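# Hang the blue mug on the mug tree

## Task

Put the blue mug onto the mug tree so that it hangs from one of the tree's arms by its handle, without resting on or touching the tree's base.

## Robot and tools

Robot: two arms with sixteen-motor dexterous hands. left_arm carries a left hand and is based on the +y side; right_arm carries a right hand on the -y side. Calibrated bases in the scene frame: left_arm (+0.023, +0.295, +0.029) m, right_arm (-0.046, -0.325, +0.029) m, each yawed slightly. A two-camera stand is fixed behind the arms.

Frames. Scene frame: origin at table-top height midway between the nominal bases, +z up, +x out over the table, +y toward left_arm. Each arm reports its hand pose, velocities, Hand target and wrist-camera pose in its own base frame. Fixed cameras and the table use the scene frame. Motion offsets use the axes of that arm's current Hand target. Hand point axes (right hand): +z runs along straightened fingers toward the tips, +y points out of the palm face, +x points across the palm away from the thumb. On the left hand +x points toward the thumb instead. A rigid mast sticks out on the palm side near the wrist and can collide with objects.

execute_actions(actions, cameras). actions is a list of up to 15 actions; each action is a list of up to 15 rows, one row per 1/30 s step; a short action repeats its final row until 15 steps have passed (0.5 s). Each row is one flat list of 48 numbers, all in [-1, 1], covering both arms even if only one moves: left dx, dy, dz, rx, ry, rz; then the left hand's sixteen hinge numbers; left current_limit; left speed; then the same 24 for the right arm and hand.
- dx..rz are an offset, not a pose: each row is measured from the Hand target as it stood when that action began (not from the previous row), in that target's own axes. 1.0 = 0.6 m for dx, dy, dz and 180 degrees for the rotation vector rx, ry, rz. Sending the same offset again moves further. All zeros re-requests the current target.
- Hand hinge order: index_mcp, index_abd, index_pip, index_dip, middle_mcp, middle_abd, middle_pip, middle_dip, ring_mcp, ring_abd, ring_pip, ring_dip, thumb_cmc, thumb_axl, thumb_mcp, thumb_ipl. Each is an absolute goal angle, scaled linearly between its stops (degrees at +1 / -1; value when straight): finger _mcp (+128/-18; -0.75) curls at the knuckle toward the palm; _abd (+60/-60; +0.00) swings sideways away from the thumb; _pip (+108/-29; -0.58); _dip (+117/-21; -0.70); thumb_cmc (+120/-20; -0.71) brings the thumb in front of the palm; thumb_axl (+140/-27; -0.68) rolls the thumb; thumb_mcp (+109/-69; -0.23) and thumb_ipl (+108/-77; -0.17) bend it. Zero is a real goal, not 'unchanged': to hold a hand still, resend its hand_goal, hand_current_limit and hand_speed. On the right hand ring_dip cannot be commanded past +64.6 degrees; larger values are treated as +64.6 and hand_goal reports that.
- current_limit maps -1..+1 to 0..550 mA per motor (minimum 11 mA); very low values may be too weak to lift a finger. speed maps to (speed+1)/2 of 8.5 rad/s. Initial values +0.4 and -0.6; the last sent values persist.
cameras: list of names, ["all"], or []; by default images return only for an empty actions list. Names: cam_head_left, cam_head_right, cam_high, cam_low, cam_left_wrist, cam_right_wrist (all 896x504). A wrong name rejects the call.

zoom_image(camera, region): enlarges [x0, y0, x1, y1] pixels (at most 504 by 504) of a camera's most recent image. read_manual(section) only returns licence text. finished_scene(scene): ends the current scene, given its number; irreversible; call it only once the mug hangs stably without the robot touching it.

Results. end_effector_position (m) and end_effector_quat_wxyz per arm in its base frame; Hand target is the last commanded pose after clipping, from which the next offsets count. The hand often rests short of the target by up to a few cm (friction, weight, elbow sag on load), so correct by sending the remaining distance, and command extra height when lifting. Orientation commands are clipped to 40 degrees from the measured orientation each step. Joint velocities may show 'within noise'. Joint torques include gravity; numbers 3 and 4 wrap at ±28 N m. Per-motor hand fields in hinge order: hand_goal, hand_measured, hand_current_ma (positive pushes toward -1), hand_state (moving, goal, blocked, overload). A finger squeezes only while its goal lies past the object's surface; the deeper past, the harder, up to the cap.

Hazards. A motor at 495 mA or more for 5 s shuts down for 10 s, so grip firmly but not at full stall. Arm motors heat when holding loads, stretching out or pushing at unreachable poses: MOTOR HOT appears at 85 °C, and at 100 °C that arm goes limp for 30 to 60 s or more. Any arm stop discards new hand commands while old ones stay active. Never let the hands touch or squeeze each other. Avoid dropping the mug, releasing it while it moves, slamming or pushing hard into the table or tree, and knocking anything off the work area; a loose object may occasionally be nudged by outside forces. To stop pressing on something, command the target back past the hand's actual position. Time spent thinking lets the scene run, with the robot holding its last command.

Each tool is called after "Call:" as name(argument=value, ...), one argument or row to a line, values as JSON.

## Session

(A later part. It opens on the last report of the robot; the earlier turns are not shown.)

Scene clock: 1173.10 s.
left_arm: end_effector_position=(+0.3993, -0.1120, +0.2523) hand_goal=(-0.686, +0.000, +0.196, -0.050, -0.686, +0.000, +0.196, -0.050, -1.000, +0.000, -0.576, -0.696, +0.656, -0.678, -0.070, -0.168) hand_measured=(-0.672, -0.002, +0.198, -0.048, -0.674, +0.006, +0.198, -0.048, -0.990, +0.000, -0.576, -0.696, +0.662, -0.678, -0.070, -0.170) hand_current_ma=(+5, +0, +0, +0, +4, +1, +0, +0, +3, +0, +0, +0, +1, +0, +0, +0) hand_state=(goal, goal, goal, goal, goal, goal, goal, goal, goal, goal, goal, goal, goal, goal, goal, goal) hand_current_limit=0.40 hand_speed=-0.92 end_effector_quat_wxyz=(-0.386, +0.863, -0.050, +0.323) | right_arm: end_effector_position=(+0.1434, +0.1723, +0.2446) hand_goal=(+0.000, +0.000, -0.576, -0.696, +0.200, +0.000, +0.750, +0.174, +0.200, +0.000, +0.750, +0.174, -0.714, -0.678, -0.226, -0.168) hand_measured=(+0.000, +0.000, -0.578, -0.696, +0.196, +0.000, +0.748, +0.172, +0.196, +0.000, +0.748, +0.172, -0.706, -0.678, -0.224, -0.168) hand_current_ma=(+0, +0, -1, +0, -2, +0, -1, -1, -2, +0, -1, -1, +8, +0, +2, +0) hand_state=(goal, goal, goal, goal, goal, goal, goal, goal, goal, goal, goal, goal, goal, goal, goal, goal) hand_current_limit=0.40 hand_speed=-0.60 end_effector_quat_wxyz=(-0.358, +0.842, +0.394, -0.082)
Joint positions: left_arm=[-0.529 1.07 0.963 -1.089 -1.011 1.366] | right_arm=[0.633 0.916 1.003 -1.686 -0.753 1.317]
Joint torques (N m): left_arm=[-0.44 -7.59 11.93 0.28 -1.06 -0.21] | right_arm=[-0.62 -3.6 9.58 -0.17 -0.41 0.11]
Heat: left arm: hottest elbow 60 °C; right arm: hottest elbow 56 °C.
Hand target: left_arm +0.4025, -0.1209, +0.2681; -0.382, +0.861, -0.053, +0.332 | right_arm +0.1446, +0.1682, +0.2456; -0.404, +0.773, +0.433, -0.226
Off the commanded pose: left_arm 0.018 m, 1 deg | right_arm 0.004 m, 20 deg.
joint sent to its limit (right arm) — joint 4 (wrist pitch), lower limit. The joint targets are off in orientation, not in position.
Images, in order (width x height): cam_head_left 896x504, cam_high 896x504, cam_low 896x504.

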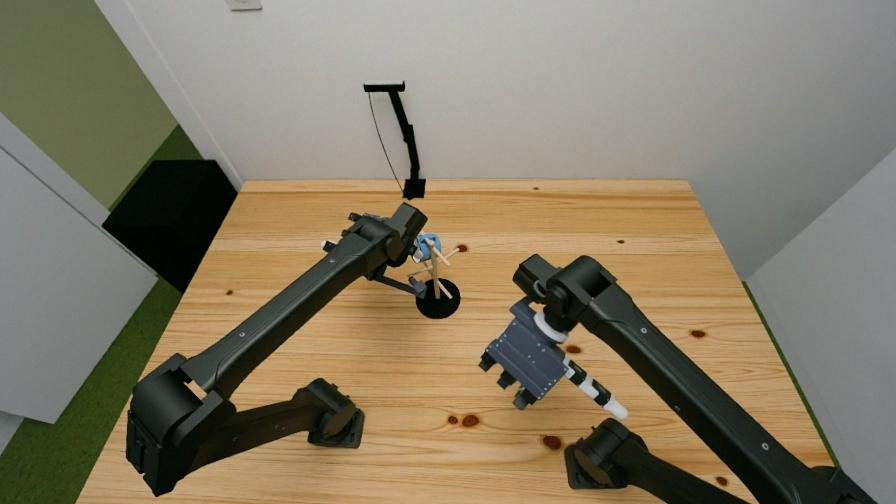

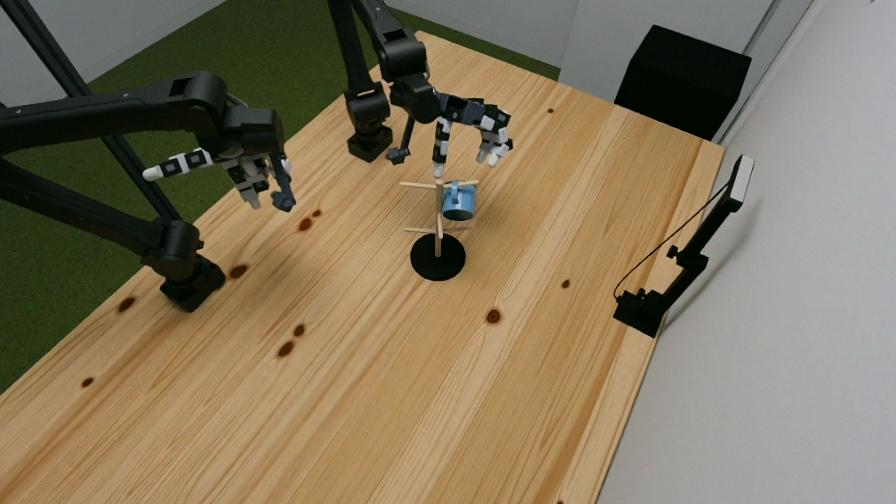

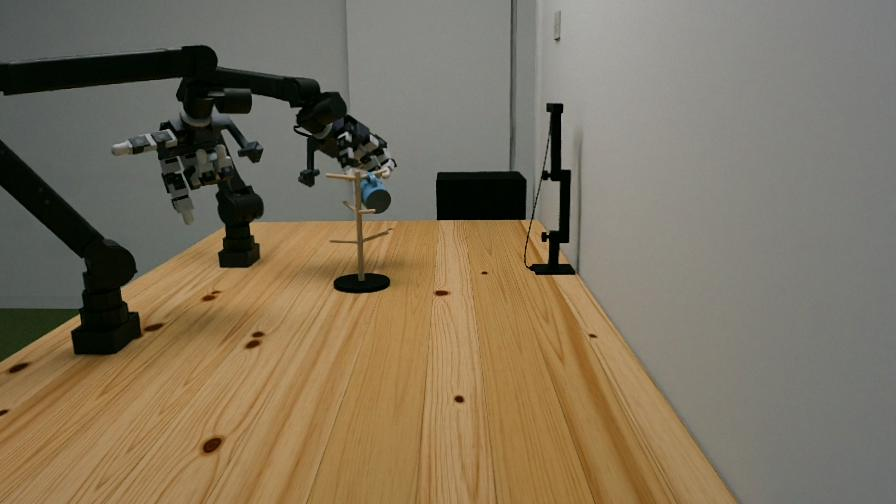

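Call:
execute_actions(
  actions=[
    [[-0.03,-0.0636,-0.0446,0,0,0,-0.685,0,0.197,-0.05,-0.685,0,0.197,-0.05,-1,0,-0.576,-0.696,0.657,-0.678,-0.07,-0.168,0.4,-0.92,0,0,0,0,0,0,0,0,-0.576,-0.696,0.2,0,0.75,0.174,0.2,0,0.75,0.174,-0.714,-0.678,-0.226,-0.168,0.4,-0.6]],
    [[-0.03,-0.0636,-0.0446,0,0,0,-0.685,0,0.197,-0.05,-0.685,0,0.197,-0.05,-1,0,-0.576,-0.696,0.657,-0.678,-0.07,-0.168,0.4,-0.92,0,0,0,0,0,0,0,0,-0.576,-0.696,0.2,0,0.75,0.174,0.2,0,0.75,0.174,-0.714,-0.678,-0.226,-0.168,0.4,-0.6]],
  ],
  cameras=["cam_low", "cam_high", "cam_head_left"],
)

Call:
zoom_image(
  camera="cam_low",
  region=[300, 130, 420, 220],
)

Call:
zoom_image(
  camera="cam_high",
  region=[380, 140, 510, 240],
)

Call:
zoom_image(
  camera="cam_head_left",
  region=[370, 210, 470, 310],
)

Scene clock: 1181.80 s.
left_arm: end_effector_position=(+0.3254, -0.0806, +0.3094) hand_goal=(-0.686, +0.000, +0.196, -0.050, -0.686, +0.000, +0.196, -0.050, -1.000, +0.000, -0.576, -0.696, +0.656, -0.678, -0.070, -0.168) hand_measured=(-0.672, -0.002, +0.198, -0.048, -0.674, +0.004, +0.198, -0.048, -0.990, +0.000, -0.576, -0.696, +0.662, -0.678, -0.070, -0.170) hand_current_ma=(+5, +0, +0, +0, +4, +1, +0, +0, +3, +0, +0, +0, +1, +0, +0, +0) hand_state=(goal, goal, goal, goal, goal, goal, goal, goal, goal, goal, goal, goal, goal, goal, goal, goal) hand_current_limit=0.40 hand_speed=-0.92 end_effector_quat_wxyz=(-0.388, +0.863, -0.059, +0.319) | right_arm: end_effector_position=(+0.1434, +0.1723, +0.2446) hand_goal=(+0.000, +0.000, -0.576, -0.696, +0.200, +0.000, +0.750, +0.174, +0.200, +0.000, +0.750, +0.174, -0.714, -0.678, -0.226, -0.168) hand_measured=(+0.000, +0.000, -0.578, -0.696, +0.196, +0.000, +0.748, +0.172, +0.196, +0.000, +0.748, +0.172, -0.706, -0.678, -0.224, -0.168) hand_current_ma=(+0, +0, -1, +0, -2, +0, -1, -1, -2, +0, -1, -1, +8, +0, +2, +0) hand_state=(goal, goal, goal, goal, goal, goal, goal, goal, goal, goal, goal, goal, goal, goal, goal, goal) hand_current_limit=0.40 hand_speed=-0.60 end_effector_quat_wxyz=(-0.358, +0.842, +0.394, -0.082)
Joint positions: left_arm=[-0.571 0.862 0.999 -1.396 -1.024 1.312] | right_arm=[0.633 0.916 1.003 -1.686 -0.753 1.317]
Joint torques (N m): left_arm=[-0.44 -3.19 12.46 0.2 -1.14 -0.38] | right_arm=[-1.08 -3.43 9.57 -0.01 -0.38 0.09]
Heat: left arm: hottest elbow 61 °C; right arm: hottest elbow 56 °C.
Hand target: left_arm +0.3296, -0.0883, +0.3280; -0.382, +0.861, -0.053, +0.332 | right_arm +0.1446, +0.1682, +0.2456; -0.404, +0.773, +0.433, -0.226
Off the commanded pose: left_arm 0.021 m, 2 deg | right_arm 0.004 m, 20 deg.
joint sent to its limit (right arm) — joint 4 (wrist pitch), lower limit. The joint targets are off in orientation, not in position.
Images, in order (width x height): cam_head_left 896x504, cam_high 896x504, cam_low 896x504.

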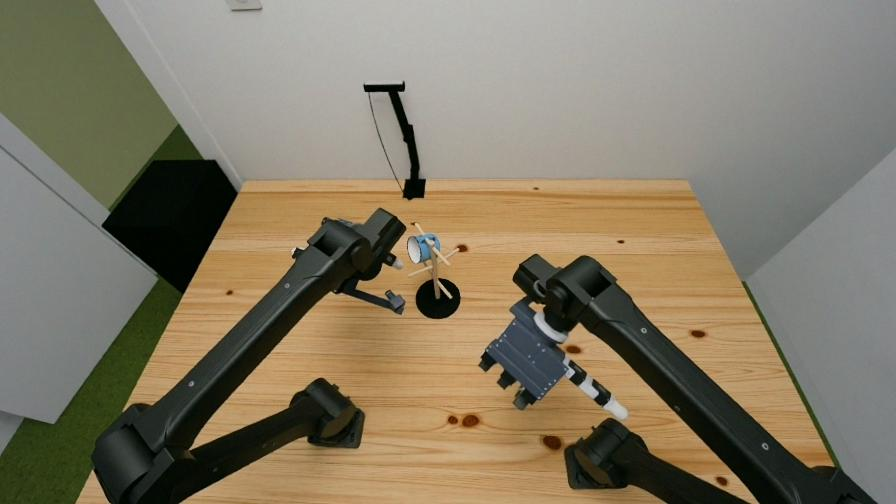

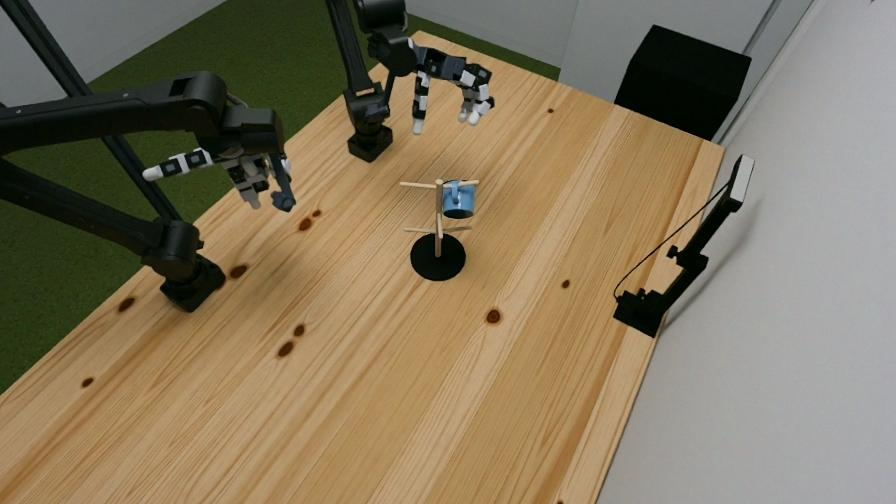

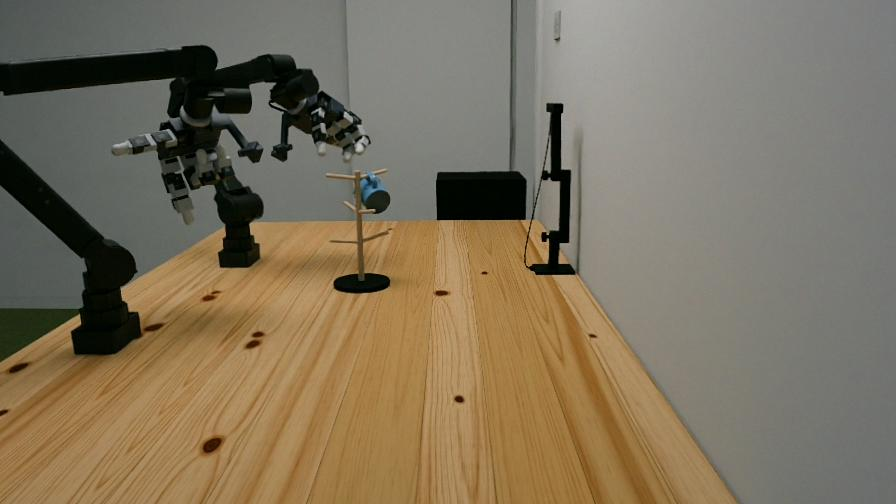

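Scaled by 4.200 from the camera's 896x504 image, which has a finer 1280x720 frame.

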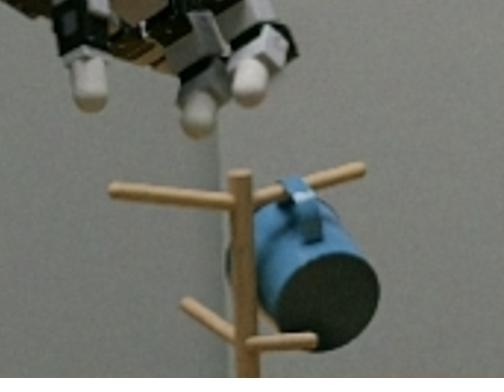

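Scaled by 3.877 from the camera's 896x504 image, which has a finer 1280x720 frame.

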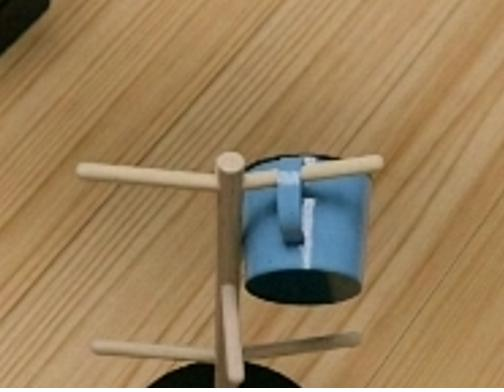

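Scaled by 5.040 from the camera's 896x504 image, which has a finer 1280x720 frame.

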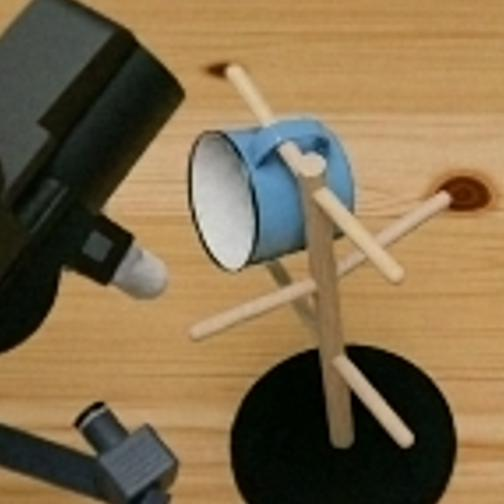

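The mug is hanging on the branch, clear of the base, and both hands are away from it.

Call:
finished_scene(
  scene=2,
)

The scene is finished: the task was done.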